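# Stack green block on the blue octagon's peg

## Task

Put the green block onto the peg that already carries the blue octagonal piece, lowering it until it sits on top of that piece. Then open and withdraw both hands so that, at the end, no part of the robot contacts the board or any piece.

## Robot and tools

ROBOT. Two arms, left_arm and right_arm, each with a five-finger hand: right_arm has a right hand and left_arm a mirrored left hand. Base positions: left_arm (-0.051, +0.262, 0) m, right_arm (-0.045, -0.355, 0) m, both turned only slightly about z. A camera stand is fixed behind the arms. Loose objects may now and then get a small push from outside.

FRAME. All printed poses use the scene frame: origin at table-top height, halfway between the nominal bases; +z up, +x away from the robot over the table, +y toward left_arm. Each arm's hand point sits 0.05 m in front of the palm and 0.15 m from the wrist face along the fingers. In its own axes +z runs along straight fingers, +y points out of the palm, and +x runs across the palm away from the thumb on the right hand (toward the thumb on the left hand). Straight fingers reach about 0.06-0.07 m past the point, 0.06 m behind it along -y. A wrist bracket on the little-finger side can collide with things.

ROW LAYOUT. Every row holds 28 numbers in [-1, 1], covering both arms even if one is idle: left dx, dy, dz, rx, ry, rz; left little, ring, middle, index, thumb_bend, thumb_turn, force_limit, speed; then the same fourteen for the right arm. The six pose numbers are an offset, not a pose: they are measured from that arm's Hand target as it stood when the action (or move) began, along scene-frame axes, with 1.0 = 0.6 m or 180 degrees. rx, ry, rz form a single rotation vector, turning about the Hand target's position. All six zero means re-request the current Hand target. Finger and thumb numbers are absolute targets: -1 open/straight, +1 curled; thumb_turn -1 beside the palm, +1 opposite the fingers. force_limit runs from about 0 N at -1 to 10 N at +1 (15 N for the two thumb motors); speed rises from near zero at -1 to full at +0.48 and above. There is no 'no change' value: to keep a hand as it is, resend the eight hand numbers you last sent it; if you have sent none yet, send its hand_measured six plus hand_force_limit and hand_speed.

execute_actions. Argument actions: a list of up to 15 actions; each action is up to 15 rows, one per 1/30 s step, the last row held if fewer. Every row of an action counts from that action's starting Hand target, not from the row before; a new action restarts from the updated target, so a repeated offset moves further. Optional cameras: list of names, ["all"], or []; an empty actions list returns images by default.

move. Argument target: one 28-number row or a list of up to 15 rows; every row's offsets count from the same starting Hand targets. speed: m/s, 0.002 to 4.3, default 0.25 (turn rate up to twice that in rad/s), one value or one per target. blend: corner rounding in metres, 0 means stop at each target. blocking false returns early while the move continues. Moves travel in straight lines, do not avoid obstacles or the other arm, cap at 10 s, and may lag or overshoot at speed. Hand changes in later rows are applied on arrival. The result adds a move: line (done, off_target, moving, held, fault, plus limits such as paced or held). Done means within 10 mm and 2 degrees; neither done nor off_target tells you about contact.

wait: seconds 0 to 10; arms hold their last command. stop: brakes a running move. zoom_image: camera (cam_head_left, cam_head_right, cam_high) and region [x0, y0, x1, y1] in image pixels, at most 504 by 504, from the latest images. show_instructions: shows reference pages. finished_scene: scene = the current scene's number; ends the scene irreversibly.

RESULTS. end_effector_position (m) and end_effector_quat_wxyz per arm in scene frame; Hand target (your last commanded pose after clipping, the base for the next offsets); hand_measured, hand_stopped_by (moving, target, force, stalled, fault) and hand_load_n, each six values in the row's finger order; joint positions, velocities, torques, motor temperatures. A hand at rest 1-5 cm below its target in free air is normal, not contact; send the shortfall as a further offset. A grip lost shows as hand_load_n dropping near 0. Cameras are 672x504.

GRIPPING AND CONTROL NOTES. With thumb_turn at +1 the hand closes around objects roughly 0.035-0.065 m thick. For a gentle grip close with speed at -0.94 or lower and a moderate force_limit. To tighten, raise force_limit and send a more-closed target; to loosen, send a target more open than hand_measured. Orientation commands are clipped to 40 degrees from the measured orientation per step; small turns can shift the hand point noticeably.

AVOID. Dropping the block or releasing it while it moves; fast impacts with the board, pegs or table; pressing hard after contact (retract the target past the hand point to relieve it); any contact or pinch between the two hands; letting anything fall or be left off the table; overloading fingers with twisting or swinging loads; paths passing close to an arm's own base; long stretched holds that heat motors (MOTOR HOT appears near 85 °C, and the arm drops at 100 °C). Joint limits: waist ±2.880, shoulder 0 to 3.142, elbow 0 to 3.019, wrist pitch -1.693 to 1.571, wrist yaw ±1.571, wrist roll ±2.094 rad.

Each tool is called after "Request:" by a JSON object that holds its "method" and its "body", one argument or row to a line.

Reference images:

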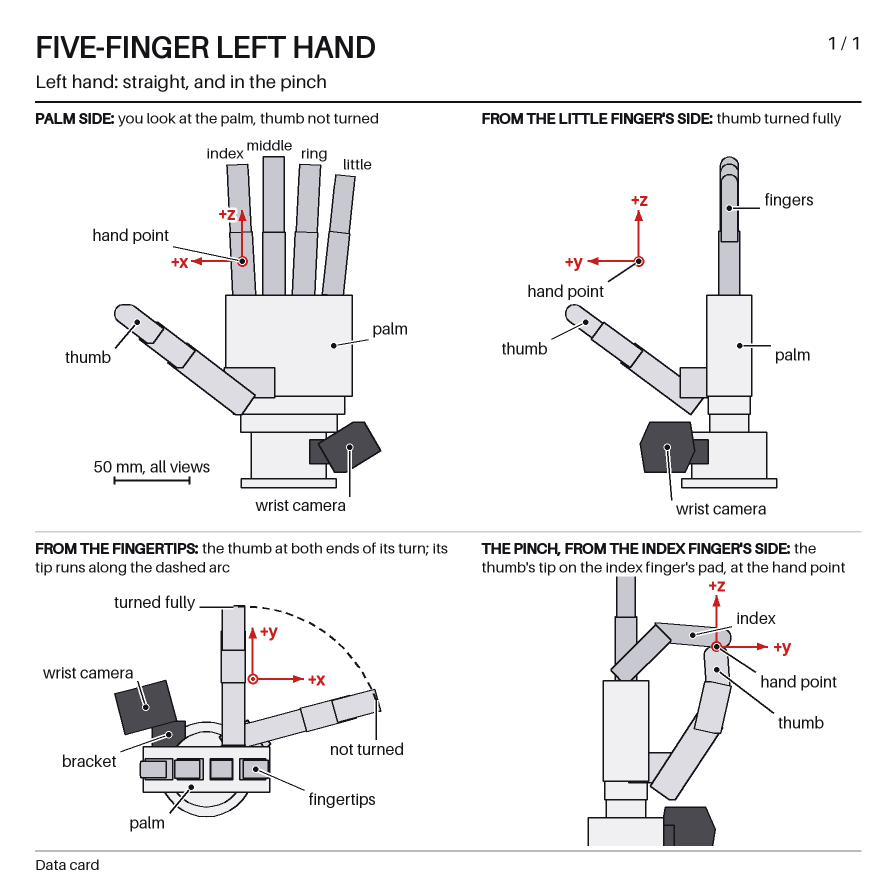

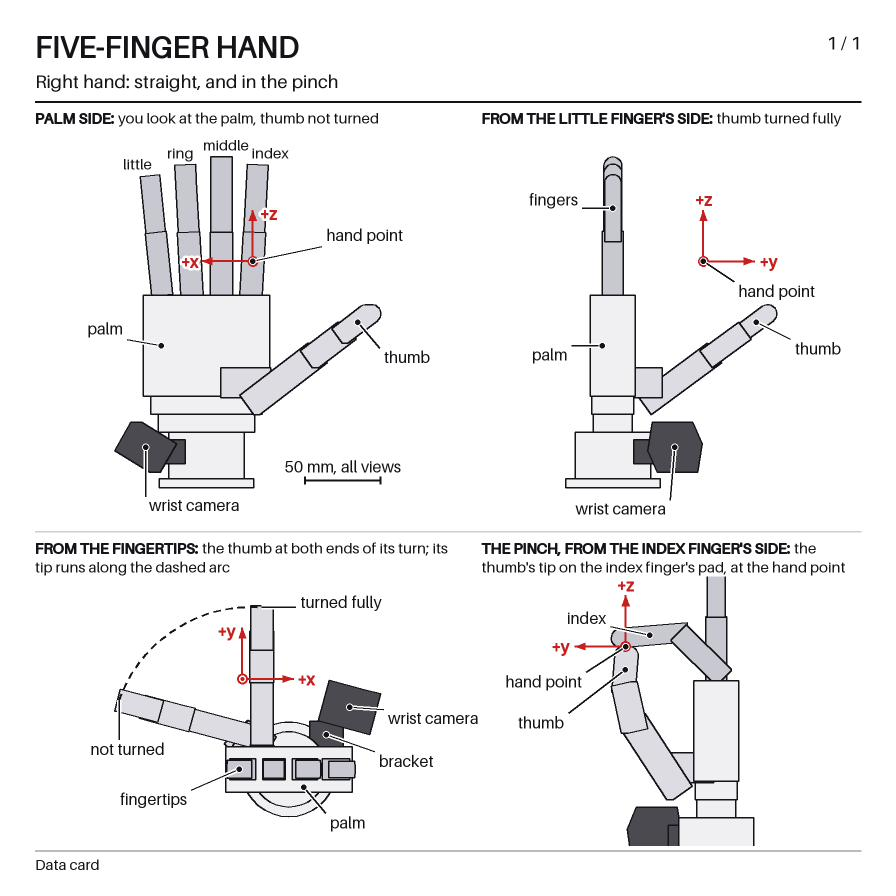

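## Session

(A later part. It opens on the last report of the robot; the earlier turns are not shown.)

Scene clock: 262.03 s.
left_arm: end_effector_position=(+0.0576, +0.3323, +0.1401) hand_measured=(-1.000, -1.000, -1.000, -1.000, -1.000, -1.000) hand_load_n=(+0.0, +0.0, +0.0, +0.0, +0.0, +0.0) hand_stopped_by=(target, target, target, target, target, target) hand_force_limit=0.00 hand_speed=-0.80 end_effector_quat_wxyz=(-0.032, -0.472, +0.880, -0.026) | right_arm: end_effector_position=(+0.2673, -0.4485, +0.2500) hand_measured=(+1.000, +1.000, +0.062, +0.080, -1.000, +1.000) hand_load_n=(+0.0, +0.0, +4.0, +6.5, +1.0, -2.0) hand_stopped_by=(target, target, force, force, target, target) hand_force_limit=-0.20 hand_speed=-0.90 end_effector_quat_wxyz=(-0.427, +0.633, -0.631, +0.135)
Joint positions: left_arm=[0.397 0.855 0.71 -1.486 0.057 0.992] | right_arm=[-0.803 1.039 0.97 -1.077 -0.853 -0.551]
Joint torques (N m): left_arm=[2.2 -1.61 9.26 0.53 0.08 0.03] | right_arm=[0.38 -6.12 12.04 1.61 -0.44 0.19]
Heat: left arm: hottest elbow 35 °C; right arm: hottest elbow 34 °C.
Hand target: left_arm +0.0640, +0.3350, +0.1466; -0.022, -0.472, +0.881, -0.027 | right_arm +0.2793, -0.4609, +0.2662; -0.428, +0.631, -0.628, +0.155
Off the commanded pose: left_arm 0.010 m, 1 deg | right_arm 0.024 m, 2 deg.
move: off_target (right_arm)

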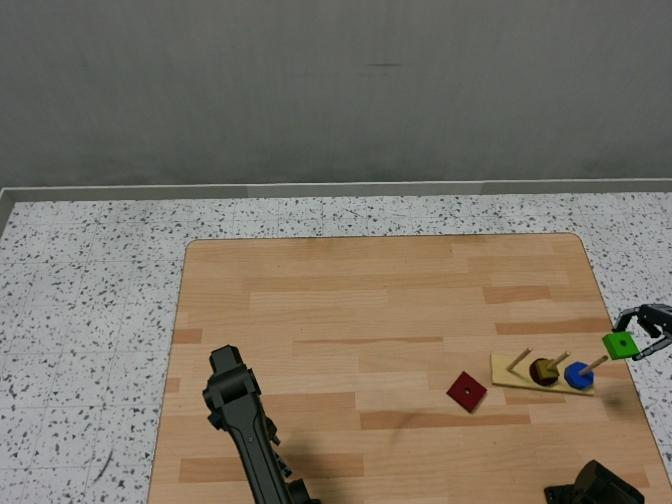

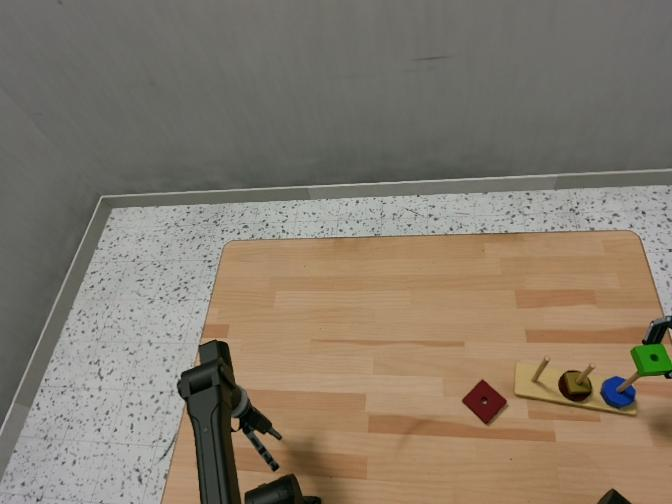

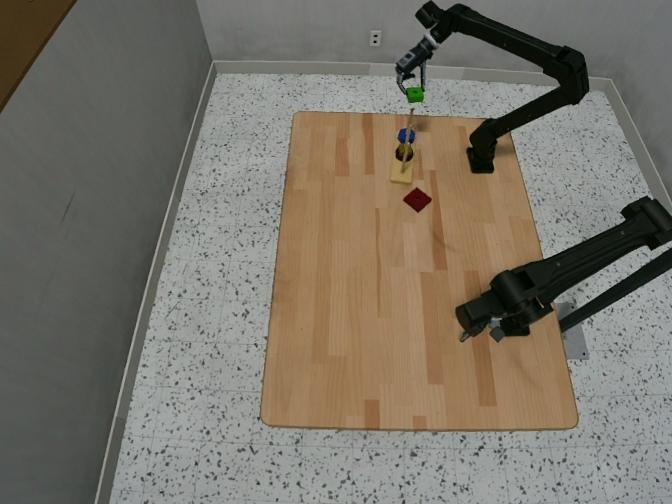

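Request:
{"method": "move", "body": {
  "target": [0,0,0,0,0,0,-1,-1,-1,-1,-1,-1,0,-0.8,-0.0095,-0.0027,-0.083,0,0,0,1,1,0.5,0.5,-1,1,-0.2,-0.9],
  "speed": 0.1,
  "cameras": ["cam_head_left","cam_head_right"]
}}

Request:
{"method": "zoom_image", "body": {
  "camera": "cam_head_left",
  "region": [590, 330, 640, 380]
}}

Request:
{"method": "zoom_image", "body": {
  "camera": "cam_head_right",
  "region": [614, 345, 664, 395]
}}

Scene clock: 285.23 s.
left_arm: end_effector_position=(+0.0576, +0.3323, +0.1401) hand_measured=(-1.000, -1.000, -1.000, -1.000, -1.000, -1.000) hand_load_n=(+0.0, +0.0, +0.0, +0.0, +0.0, +0.0) hand_stopped_by=(target, target, target, target, target, target) hand_force_limit=0.00 hand_speed=-0.80 end_effector_quat_wxyz=(-0.032, -0.472, +0.880, -0.026) | right_arm: end_effector_position=(+0.2719, -0.4578, +0.2199) hand_measured=(+1.000, +1.000, +0.062, +0.080, -1.000, +1.000) hand_load_n=(+0.0, +0.0, +4.0, +6.5, +1.5, -2.0) hand_stopped_by=(target, target, force, force, target, target) hand_force_limit=-0.20 hand_speed=-0.90 end_effector_quat_wxyz=(-0.427, +0.632, -0.629, +0.151)
Joint positions: left_arm=[0.397 0.855 0.71 -1.486 0.057 0.992] | right_arm=[-0.815 1.053 0.898 -0.96 -0.853 -0.55]
Joint torques (N m): left_arm=[2.26 -1.44 9.26 0.53 0.05 0.05] | right_arm=[0.15 -6.12 8.31 1.65 -0.68 -0.05]
Heat: left arm: hottest elbow 35 °C; right arm: hottest elbow 34 °C.
Hand target: left_arm +0.0640, +0.3350, +0.1466; -0.022, -0.472, +0.881, -0.027 | right_arm +0.2736, -0.4625, +0.2164; -0.428, +0.631, -0.629, +0.154
Off the commanded pose: left_arm 0.010 m, 1 deg | right_arm 0.006 m, 0 deg.
move: done
Images, in order (width x height): cam_head_left 672x504, cam_head_right 672x504.

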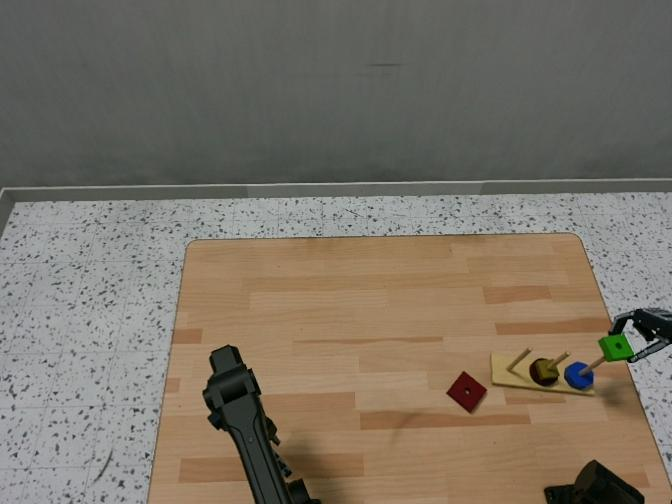

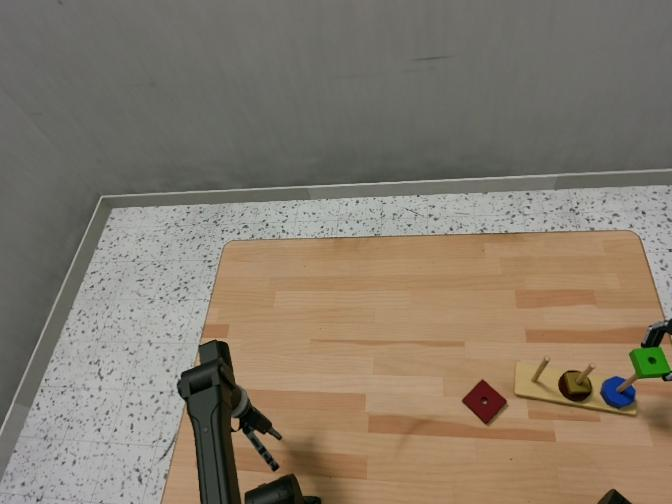

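Scaled by 10.080 from the camera's 672x504 image, which has a finer 960x720 frame.

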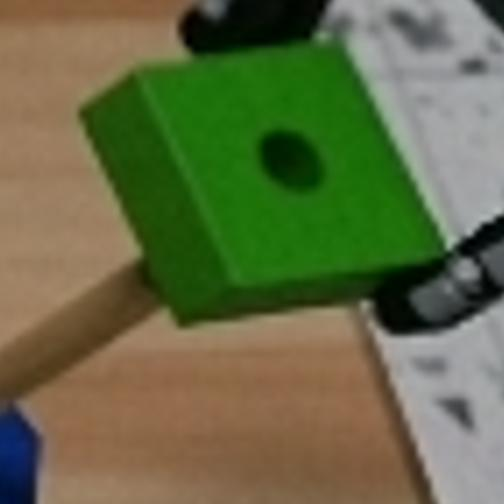

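Scaled by 10.080 from the camera's 672x504 image, which has a finer 960x720 frame.

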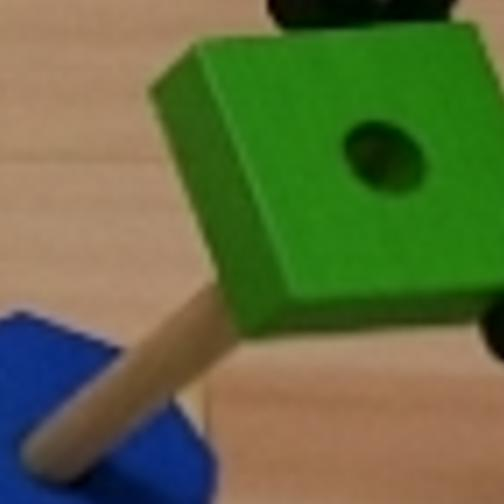

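Request:
{"method": "move", "body": {
  "target": [0,0,0,0,0,0,-1,-1,-1,-1,-1,-1,0,-0.8,-0.0155,0.0122,-0.025,0,0,0,1,1,0.5,0.5,-1,1,-0.2,-0.9],
  "speed": 0.06,
  "cameras": ["cam_head_left","cam_head_right"]
}}

Request:
{"method": "zoom_image", "body": {
  "camera": "cam_head_left",
  "region": [584, 332, 634, 382]
}}

Request:
{"method": "zoom_image", "body": {
  "camera": "cam_head_right",
  "region": [614, 345, 664, 395]
}}

Scene clock: 299.33 s.
left_arm: end_effector_position=(+0.0576, +0.3323, +0.1401) hand_measured=(-1.000, -1.000, -1.000, -1.000, -1.000, -1.000) hand_load_n=(+0.0, +0.0, +0.0, +0.0, +0.0, +0.0) hand_stopped_by=(target, target, target, target, target, target) hand_force_limit=0.00 hand_speed=-0.80 end_effector_quat_wxyz=(-0.032, -0.472, +0.880, -0.026) | right_arm: end_effector_position=(+0.2641, -0.4516, +0.2003) hand_measured=(+1.000, +1.000, +0.062, +0.080, -1.000, +1.000) hand_load_n=(+0.0, +0.0, +4.5, +7.0, +1.5, -2.0) hand_stopped_by=(target, target, force, force, target, target) hand_force_limit=-0.20 hand_speed=-0.90 end_effector_quat_wxyz=(-0.427, +0.629, -0.634, +0.142)
Joint positions: left_arm=[0.397 0.855 0.71 -1.486 0.057 0.992] | right_arm=[-0.818 1.046 0.843 -0.933 -0.854 -0.552]
Joint torques (N m): left_arm=[2.2 -1.79 9.37 0.49 0.07 0.05] | right_arm=[0.09 -7.59 8.06 1.65 -0.69 -0.09]
Heat: left arm: hottest elbow 35 °C; right arm: hottest elbow 34 °C.
Hand target: left_arm +0.0640, +0.3350, +0.1466; -0.022, -0.472, +0.881, -0.027 | right_arm +0.2643, -0.4553, +0.2013; -0.427, +0.631, -0.628, +0.155
Off the commanded pose: left_arm 0.010 m, 1 deg | right_arm 0.004 m, 2 deg.
move: done
Images, in order (width x height): cam_head_left 672x504, cam_head_right 672x504.

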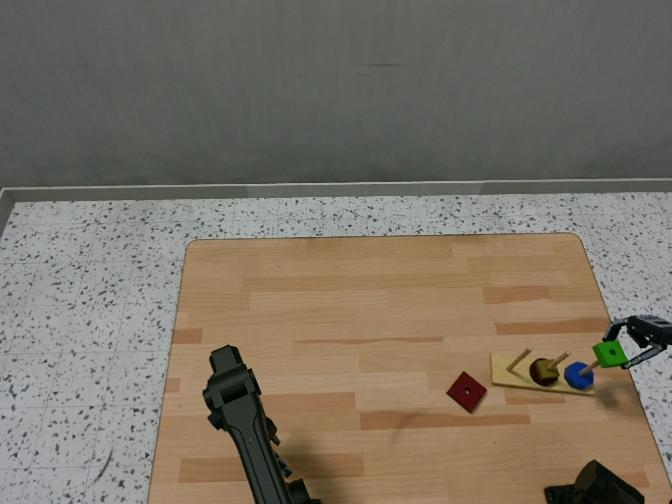

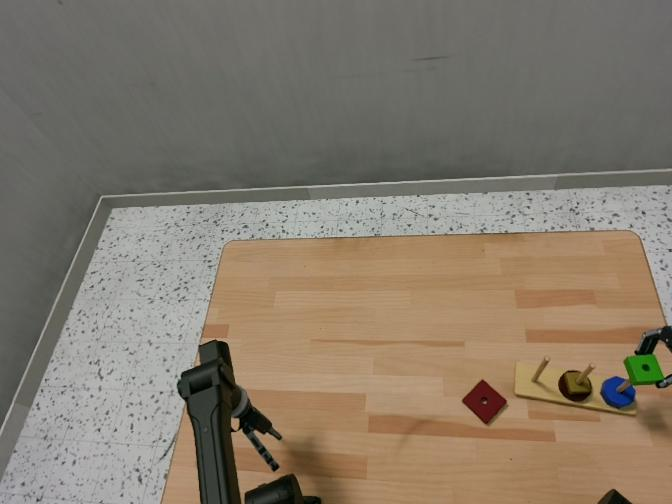

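Scaled by 10.080 from the camera's 672x504 image, which has a finer 960x720 frame.

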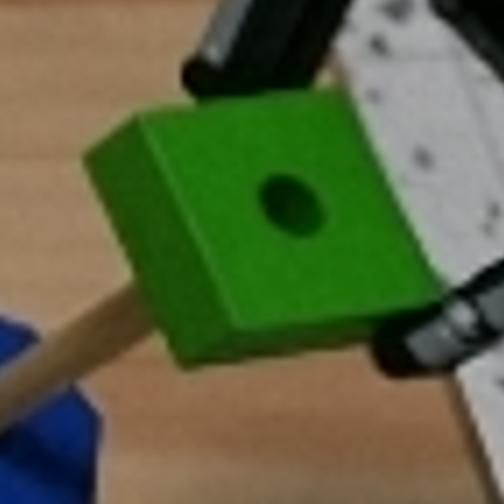

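Scaled by 10.080 from the camera's 672x504 image, which has a finer 960x720 frame.

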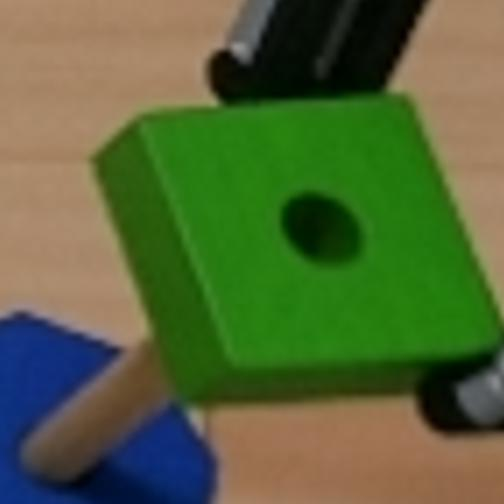

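Request:
{"method": "zoom_image", "body": {
  "camera": "cam_head_left",
  "region": [606, 345, 620, 359]
}}

Request:
{"method": "zoom_image", "body": {
  "camera": "cam_head_right",
  "region": [639, 361, 653, 375]
}}

Scaled by 36.000 from the camera's 672x504 image, which has a finer 960x720 frame.

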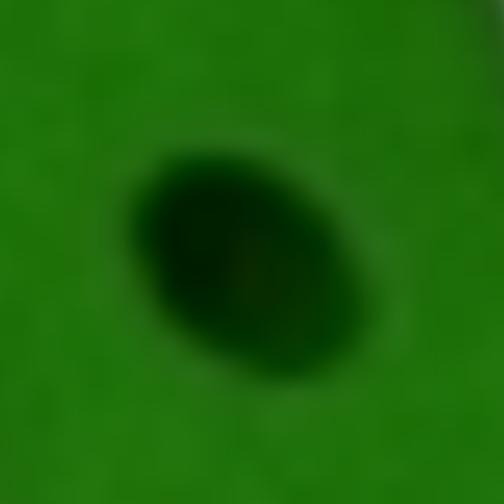

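Scaled by 36.000 from the camera's 672x504 image, which has a finer 960x720 frame.

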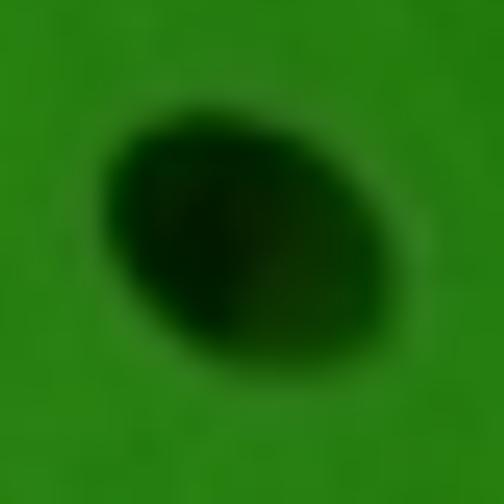

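Request:
{"method": "move", "body": {
  "target": [0,0,0,0,0,0,-1,-1,-1,-1,-1,-1,0,-0.8,-0.0025,0.0017,-0.03,0,0,0,1,1,0.5,0.5,-1,1,-0.2,-0.9],
  "speed": 0.06,
  "cameras": ["cam_head_left","cam_head_right"]
}}

Request:
{"method": "zoom_image", "body": {
  "camera": "cam_head_left",
  "region": [574, 322, 644, 392]
}}

Request:
{"method": "zoom_image", "body": {
  "camera": "cam_head_right",
  "region": [602, 332, 672, 402]
}}

Scene clock: 364.57 s.
left_arm: end_effector_position=(+0.0576, +0.3323, +0.1401) hand_measured=(-1.000, -1.000, -1.000, -1.000, -1.000, -1.000) hand_load_n=(+0.0, +0.0, +0.0, +0.0, +0.0, +0.0) hand_stopped_by=(target, target, target, target, target, target) hand_force_limit=0.00 hand_speed=-0.80 end_effector_quat_wxyz=(-0.032, -0.472, +0.880, -0.026) | right_arm: end_effector_position=(+0.2625, -0.4505, +0.1846) hand_measured=(+1.000, +1.000, +0.062, +0.080, -1.000, +1.000) hand_load_n=(+0.0, +0.0, +4.0, +6.5, +1.5, -2.0) hand_stopped_by=(target, target, force, force, target, target) hand_force_limit=-0.20 hand_speed=-0.90 end_effector_quat_wxyz=(-0.427, +0.630, -0.632, +0.146)
Joint positions: left_arm=[0.397 0.855 0.71 -1.486 0.057 0.992] | right_arm=[-0.82 1.046 0.8 -0.883 -0.855 -0.553]
Joint torques (N m): left_arm=[2.55 -1.49 9.4 0.44 0.08 0.02] | right_arm=[0.09 -6.77 7.84 1.68 -0.68 -0.08]
Heat: left arm: hottest elbow 36 °C; right arm: hottest elbow 34 °C.
Hand target: left_arm +0.0640, +0.3350, +0.1466; -0.022, -0.472, +0.881, -0.027 | right_arm +0.2628, -0.4542, +0.1834; -0.428, +0.631, -0.628, +0.154
Off the commanded pose: left_arm 0.010 m, 1 deg | right_arm 0.004 m, 1 deg.
move: done
Images, in order (width x height): cam_head_left 672x504, cam_head_right 672x504.

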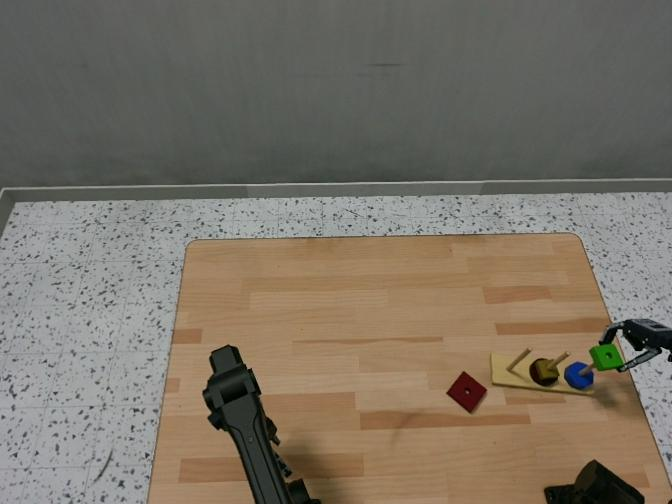

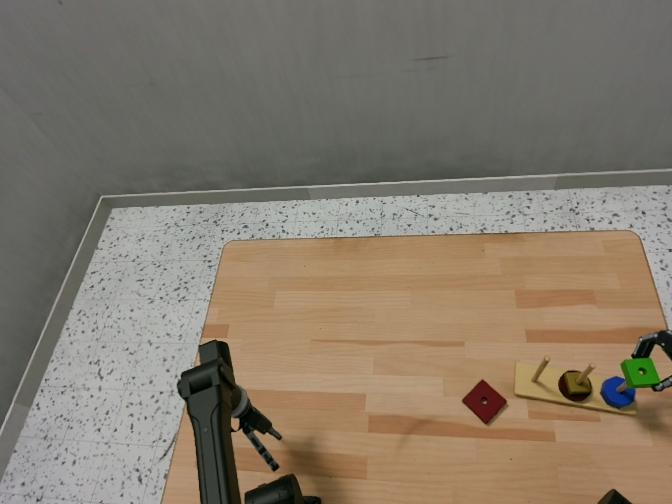

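Scaled by 7.200 from the camera's 672x504 image, which has a finer 960x720 frame.

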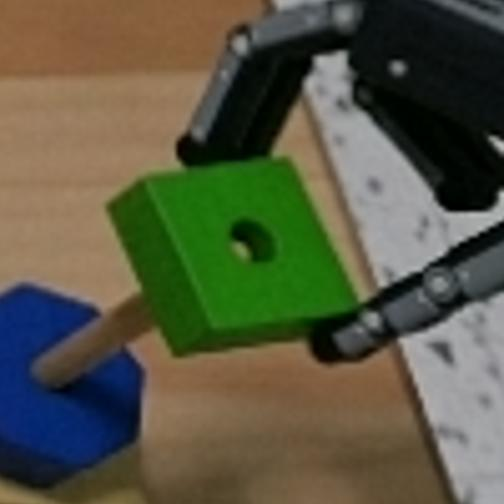

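Scaled by 7.200 from the camera's 672x504 image, which has a finer 960x720 frame.

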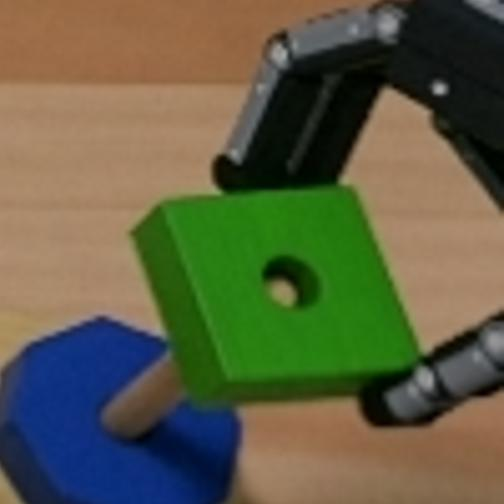

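Request:
{"method": "move", "body": {
  "target": [0,0,0,0,0,0,-1,-1,-1,-1,-1,-1,0,-0.8,0.0025,-0.004,-0.02,0,0,0,1,1,0.5,0.5,-1,1,-0.2,-0.9],
  "speed": 0.04,
  "cameras": ["cam_head_left","cam_head_right"]
}}

Request:
{"method": "zoom_image", "body": {
  "camera": "cam_head_left",
  "region": [574, 322, 644, 392]
}}

Request:
{"method": "zoom_image", "body": {
  "camera": "cam_head_right",
  "region": [602, 332, 672, 402]
}}

Scene clock: 388.00 s.
left_arm: end_effector_position=(+0.0576, +0.3323, +0.1401) hand_measured=(-1.000, -1.000, -1.000, -1.000, -1.000, -1.000) hand_load_n=(+0.0, +0.0, +0.0, +0.0, +0.0, +0.0) hand_stopped_by=(target, target, target, target, target, target) hand_force_limit=0.00 hand_speed=-0.80 end_effector_quat_wxyz=(-0.032, -0.472, +0.880, -0.026) | right_arm: end_effector_position=(+0.2630, -0.4517, +0.1764) hand_measured=(+1.000, +1.000, +0.062, +0.080, -1.000, +1.000) hand_load_n=(+0.0, +0.5, +4.0, +6.5, +1.5, -2.0) hand_stopped_by=(target, target, force, force, target, target) hand_force_limit=-0.20 hand_speed=-0.90 end_effector_quat_wxyz=(-0.427, +0.631, -0.630, +0.151)
Joint positions: left_arm=[0.397 0.855 0.71 -1.486 0.057 0.992] | right_arm=[-0.822 1.049 0.779 -0.848 -0.857 -0.555]
Joint torques (N m): left_arm=[2.26 -1.55 9.2 0.46 0.08 0.04] | right_arm=[0.15 -5.71 7.97 1.76 -0.64 -0.1]
Heat: left arm: hottest elbow 36 °C; right arm: hottest elbow 33 °C.
Hand target: left_arm +0.0640, +0.3350, +0.1466; -0.022, -0.472, +0.881, -0.027 | right_arm +0.2643, -0.4566, +0.1713; -0.427, +0.631, -0.629, +0.155
Off the commanded pose: left_arm 0.010 m, 1 deg | right_arm 0.007 m, 0 deg.
move: done
Images, in order (width x height): cam_head_left 672x504, cam_head_right 672x504.

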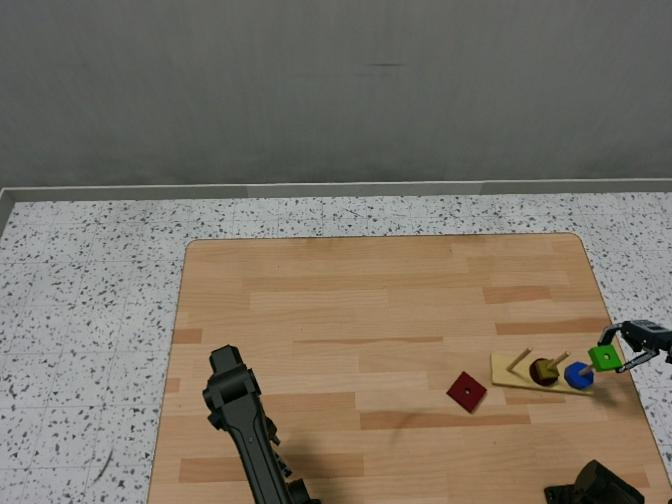

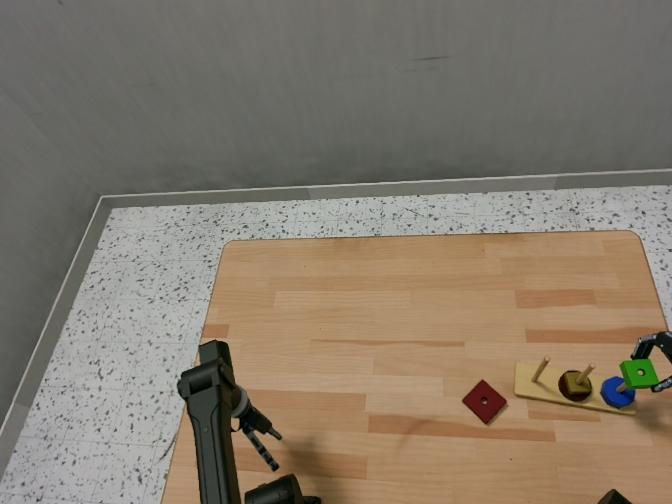

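Scaled by 7.200 from the camera's 672x504 image, which has a finer 960x720 frame.

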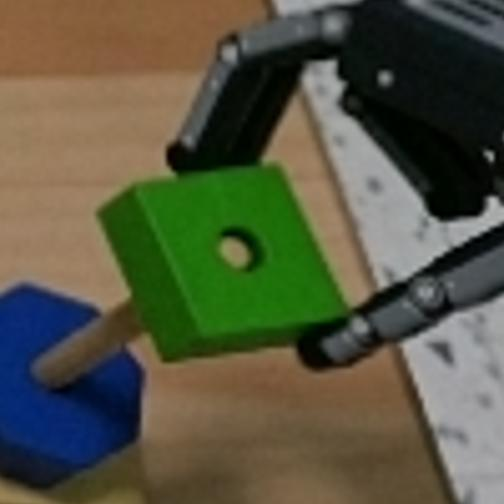

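Scaled by 7.200 from the camera's 672x504 image, which has a finer 960x720 frame.

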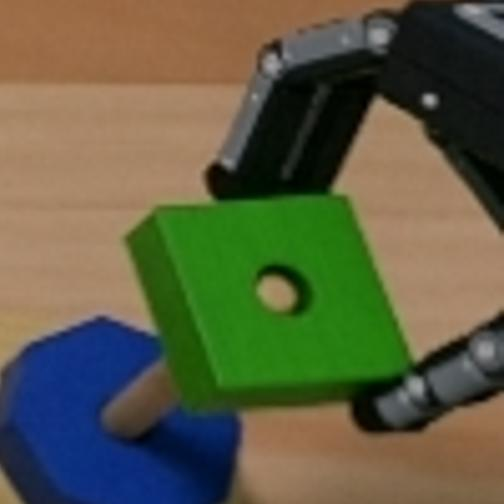

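Request:
{"method": "move", "body": {
  "target": [0,0,0,0,0,0,-1,-1,-1,-1,-1,-1,0,-0.8,0,0,-0.06,0,0,0,1,1,0.5,0.5,-1,1,-0.2,-0.9],
  "speed": 0.05,
  "cameras": ["cam_head_left","cam_head_right"]
}}

Request:
{"method": "zoom_image", "body": {
  "camera": "cam_head_left",
  "region": [564, 322, 634, 392]
}}

Request:
{"method": "zoom_image", "body": {
  "camera": "cam_head_right",
  "region": [602, 332, 672, 402]
}}

Scene clock: 397.10 s.
left_arm: end_effector_position=(+0.0576, +0.3323, +0.1401) hand_measured=(-1.000, -1.000, -1.000, -1.000, -1.000, -1.000) hand_load_n=(+0.0, +0.0, +0.0, +0.0, +0.0, +0.0) hand_stopped_by=(target, target, target, target, target, target) hand_force_limit=0.00 hand_speed=-0.80 end_effector_quat_wxyz=(-0.032, -0.472, +0.880, -0.026) | right_arm: end_effector_position=(+0.2629, -0.4516, +0.1399) hand_measured=(+1.000, +1.000, +0.062, +0.080, -1.000, +1.000) hand_load_n=(+0.0, +0.0, +4.0, +7.0, +1.5, -1.5) hand_stopped_by=(target, target, force, force, target, target) hand_force_limit=-0.20 hand_speed=-0.90 end_effector_quat_wxyz=(-0.428, +0.631, -0.630, +0.150)
Joint positions: left_arm=[0.397 0.855 0.71 -1.486 0.057 0.992] | right_arm=[-0.822 1.09 0.704 -0.737 -0.858 -0.557]
Joint torques (N m): left_arm=[2.14 -2.08 9.29 0.44 0.1 0.01] | right_arm=[-0.03 -6.01 7.77 1.84 -0.61 -0.1]
Heat: left arm: hottest elbow 36 °C; right arm: hottest elbow 32 °C.
Hand target: left_arm +0.0640, +0.3350, +0.1466; -0.022, -0.472, +0.881, -0.027 | right_arm +0.2642, -0.4566, +0.1353; -0.428, +0.631, -0.629, +0.154
Off the commanded pose: left_arm 0.010 m, 1 deg | right_arm 0.007 m, 1 deg.
move: done
Images, in order (width x height): cam_head_left 672x504, cam_head_right 672x504.

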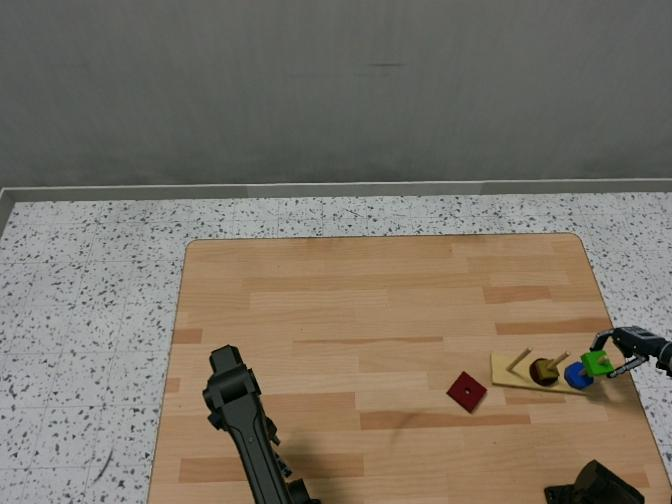

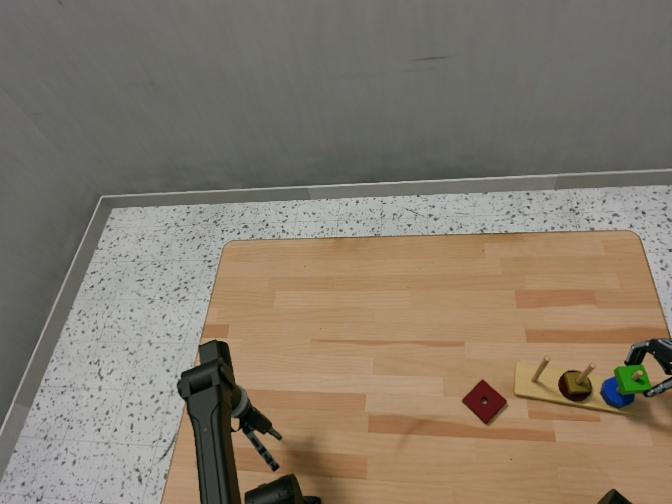

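Scaled by 7.200 from the camera's 672x504 image, which has a finer 960x720 frame.

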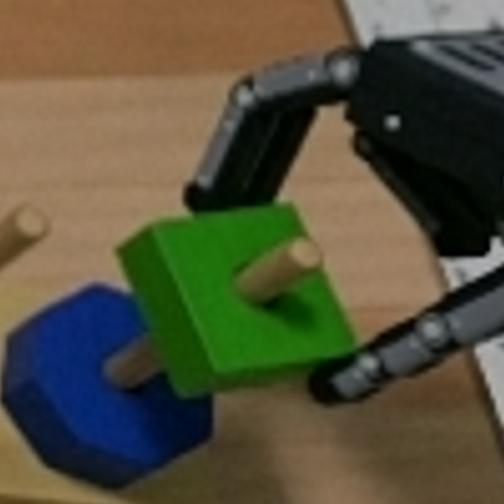

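Scaled by 7.200 from the camera's 672x504 image, which has a finer 960x720 frame.

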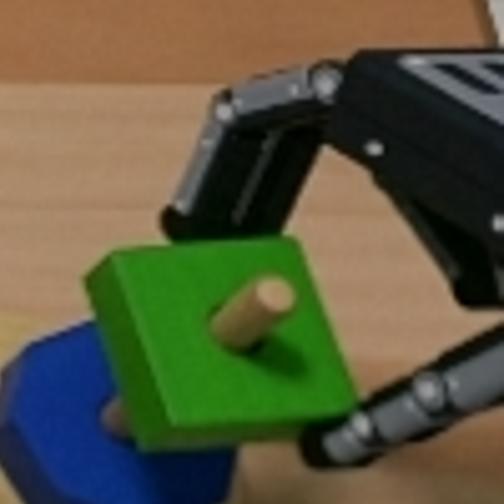

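Threaded. Continue down.

Request:
{"method": "move", "body": {
  "target": [0,0,0,0,0,0,-1,-1,-1,-1,-1,-1,0,-0.8,0,0,-0.08,0,0,0,1,1,0.5,0.5,-1,1,-0.2,-0.9],
  "speed": 0.06,
  "cameras": ["cam_head_left","cam_head_right"]
}}

Request:
{"method": "zoom_image", "body": {
  "camera": "cam_head_left",
  "region": [550, 322, 630, 402]
}}

Request:
{"method": "zoom_image", "body": {
  "camera": "cam_head_right",
  "region": [592, 332, 672, 412]
}}

Scene clock: 406.27 s.
left_arm: end_effector_position=(+0.0576, +0.3323, +0.1401) hand_measured=(-1.000, -1.000, -1.000, -1.000, -1.000, -1.000) hand_load_n=(+0.0, +0.0, +0.0, +0.0, +0.0, +0.0) hand_stopped_by=(target, target, target, target, target, target) hand_force_limit=0.00 hand_speed=-0.80 end_effector_quat_wxyz=(-0.032, -0.472, +0.880, -0.026) | right_arm: end_effector_position=(+0.2630, -0.4515, +0.0918) hand_measured=(+1.000, +1.000, +0.062, +0.080, -1.000, +1.000) hand_load_n=(+0.0, +0.0, +4.0, +7.0, +1.5, -1.5) hand_stopped_by=(target, target, force, force, target, target) hand_force_limit=-0.20 hand_speed=-0.90 end_effector_quat_wxyz=(-0.428, +0.630, -0.630, +0.149)
Joint positions: left_arm=[0.397 0.855 0.71 -1.486 0.057 0.992] | right_arm=[-0.822 1.168 0.618 -0.575 -0.859 -0.557]
Joint torques (N m): left_arm=[2.32 -2.08 9.32 0.57 0.08 0.07] | right_arm=[-0.03 -6.24 7.46 1.81 -0.57 -0.1]
Heat: left arm: hottest elbow 36 °C; right arm: hottest elbow 32 °C.
Hand target: left_arm +0.0640, +0.3350, +0.1466; -0.022, -0.472, +0.881, -0.027 | right_arm +0.2643, -0.4567, +0.0875; -0.427, +0.631, -0.628, +0.155
Off the commanded pose: left_arm 0.010 m, 1 deg | right_arm 0.007 m, 1 deg.
move: done
Images, in order (width x height): cam_head_left 672x504, cam_head_right 672x504.

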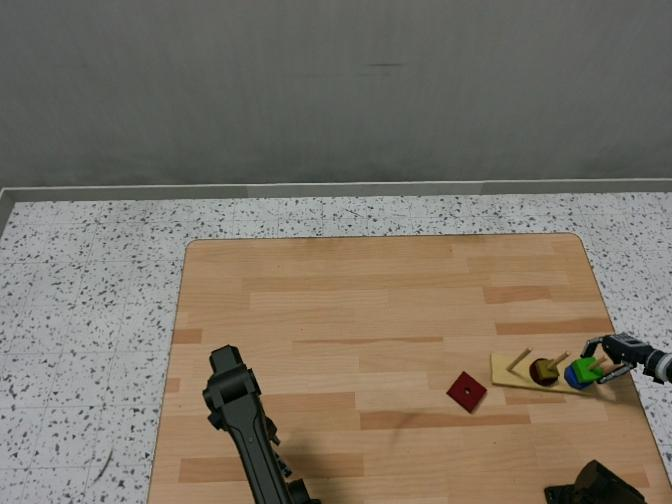

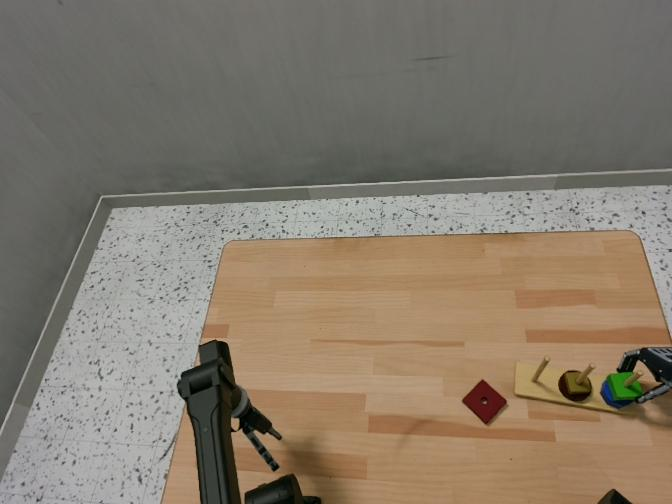

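Scaled by 6.300 from the camera's 672x504 image, which has a finer 960x720 frame.

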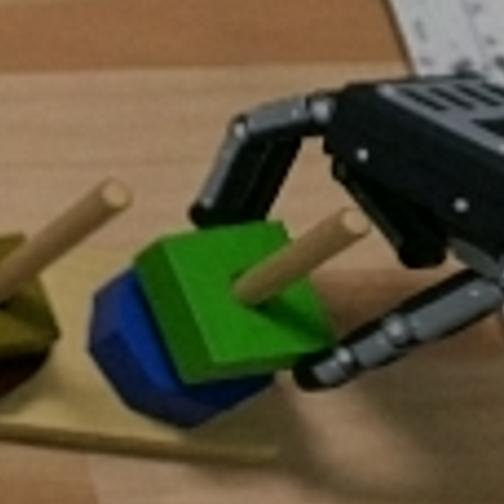

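Scaled by 6.300 from the camera's 672x504 image, which has a finer 960x720 frame.

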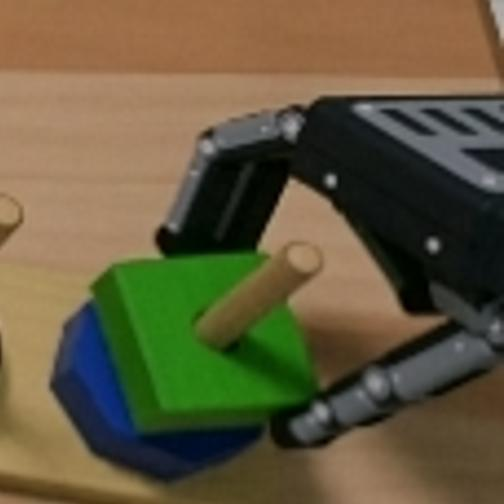

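Request:
{"method": "move", "body": {
  "target": [
    [0,0,0,0,0,0,-1,-1,-1,-1,-1,-1,0,-0.8,0,0,-0.024,0,0,0,1,1,0.5,0.5,-1,1,-0.2,-0.9],
    [0,0,0,0,0,0,-1,-1,-1,-1,-1,-1,0,-0.8,0,0,-0.033,0,0,0,1,1,0.5,0.5,-1,1,-0.2,-0.9]
  ],
  "speed": [0.05,0.02]
}}

Scene clock: 415.27 s.
left_arm: end_effector_position=(+0.0576, +0.3323, +0.1401) hand_measured=(-1.000, -1.000, -1.000, -1.000, -1.000, -1.000) hand_load_n=(+0.5, +0.0, +0.0, +0.0, +0.0, +0.0) hand_stopped_by=(target, target, target, target, target, target) hand_force_limit=0.00 hand_speed=-0.80 end_effector_quat_wxyz=(-0.032, -0.472, +0.880, -0.026) | right_arm: end_effector_position=(+0.2645, -0.4521, +0.0762) hand_measured=(+1.000, +1.000, +0.062, +0.080, -1.000, +1.000) hand_load_n=(+0.0, +0.0, +4.0, +6.0, +1.5, -0.5) hand_stopped_by=(target, target, force, force, target, target) hand_force_limit=-0.20 hand_speed=-0.90 end_effector_quat_wxyz=(-0.430, +0.631, -0.627, +0.152)
Joint positions: left_arm=[0.397 0.855 0.71 -1.486 0.057 0.992] | right_arm=[-0.822 1.2 0.591 -0.506 -0.864 -0.557]
Joint torques (N m): left_arm=[2.43 -1.49 9.35 0.43 0.11 0.05] | right_arm=[0.09 -6.07 6.72 2.06 -0.39 -0.09]
Heat: left arm: hottest elbow 36 °C; right arm: hottest elbow 32 °C.
Hand target: left_arm +0.0640, +0.3350, +0.1466; -0.022, -0.472, +0.881, -0.027 | right_arm +0.2643, -0.4566, +0.0676; -0.428, +0.631, -0.628, +0.155
Off the commanded pose: left_arm 0.010 m, 1 deg | right_arm 0.010 m, 0 deg.
move: done

Request:
{"method": "move", "body": {
  "target": [0,0,0,0,0,0,-1,-1,-1,-1,-1,-1,0,-0.8,0,0,-0.004,0,0,0,1,1,0.5,0.5,-1,1,-0.2,-0.9],
  "speed": 0.02,
  "cameras": ["cam_head_left","cam_head_right"]
}}

Request:
{"method": "zoom_image", "body": {
  "camera": "cam_head_left",
  "region": [550, 322, 630, 402]
}}

Request:
{"method": "zoom_image", "body": {
  "camera": "cam_head_right",
  "region": [592, 332, 672, 412]
}}

Scene clock: 424.70 s.
left_arm: end_effector_position=(+0.0576, +0.3323, +0.1401) hand_measured=(-1.000, -1.000, -1.000, -1.000, -1.000, -1.000) hand_load_n=(+0.0, +0.0, +0.0, +0.0, +0.0, +0.0) hand_stopped_by=(target, target, target, target, target, target) hand_force_limit=0.00 hand_speed=-0.80 end_effector_quat_wxyz=(-0.032, -0.472, +0.880, -0.026) | right_arm: end_effector_position=(+0.2652, -0.4525, +0.0761) hand_measured=(+1.000, +1.000, +0.062, +0.080, -1.000, +1.000) hand_load_n=(+0.0, +0.0, +3.5, +4.0, +1.5, +0.5) hand_stopped_by=(target, target, force, force, target, target) hand_force_limit=-0.20 hand_speed=-0.90 end_effector_quat_wxyz=(-0.431, +0.631, -0.626, +0.153)
Joint positions: left_arm=[0.397 0.855 0.71 -1.486 0.057 0.992] | right_arm=[-0.822 1.201 0.591 -0.502 -0.865 -0.557]
Joint torques (N m): left_arm=[1.85 -1.9 9.26 0.64 0.1 0.06] | right_arm=[0.15 -5.95 6.48 2.1 -0.36 -0.09]
Heat: left arm: hottest elbow 36 °C; right arm: hottest elbow 32 °C.
Hand target: left_arm +0.0640, +0.3350, +0.1466; -0.022, -0.472, +0.881, -0.027 | right_arm +0.2642, -0.4566, +0.0652; -0.427, +0.631, -0.629, +0.155
Off the commanded pose: left_arm 0.010 m, 1 deg | right_arm 0.012 m, 0 deg.
move: off_target (right_arm)
Images, in order (width x height): cam_head_left 672x504, cam_head_right 672x504.

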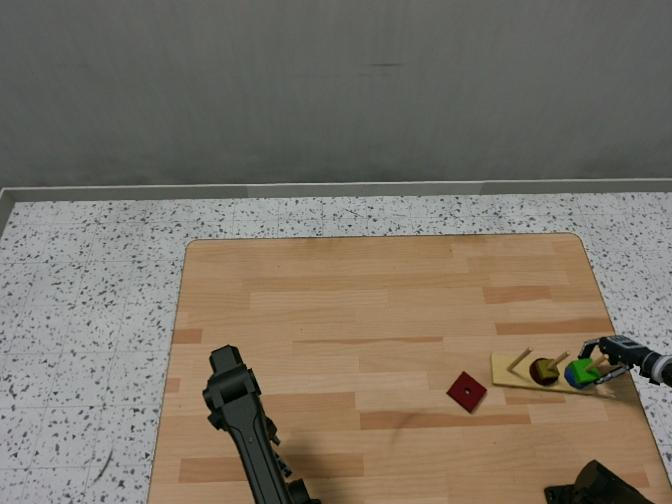

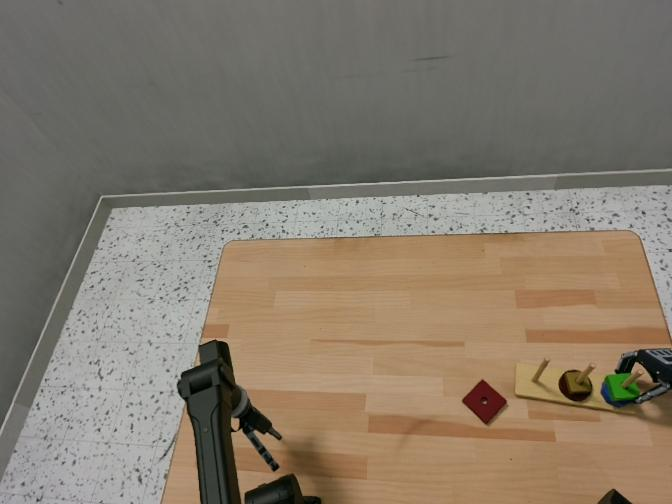

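Scaled by 6.300 from the camera's 672x504 image, which has a finer 960x720 frame.

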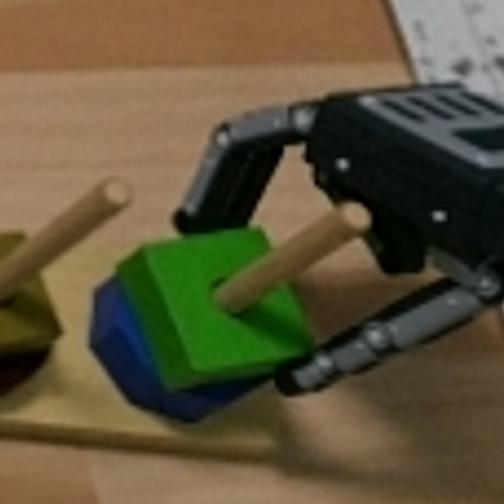

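Scaled by 6.300 from the camera's 672x504 image, which has a finer 960x720 frame.

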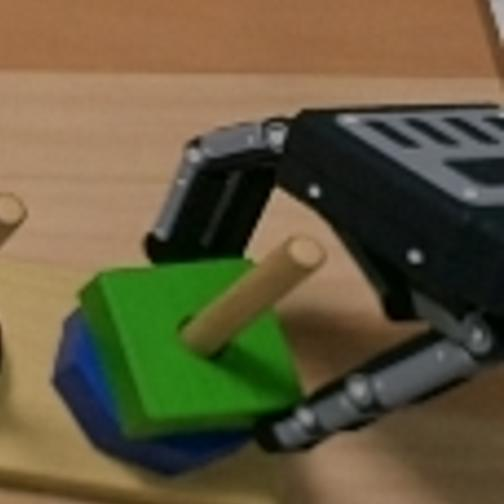

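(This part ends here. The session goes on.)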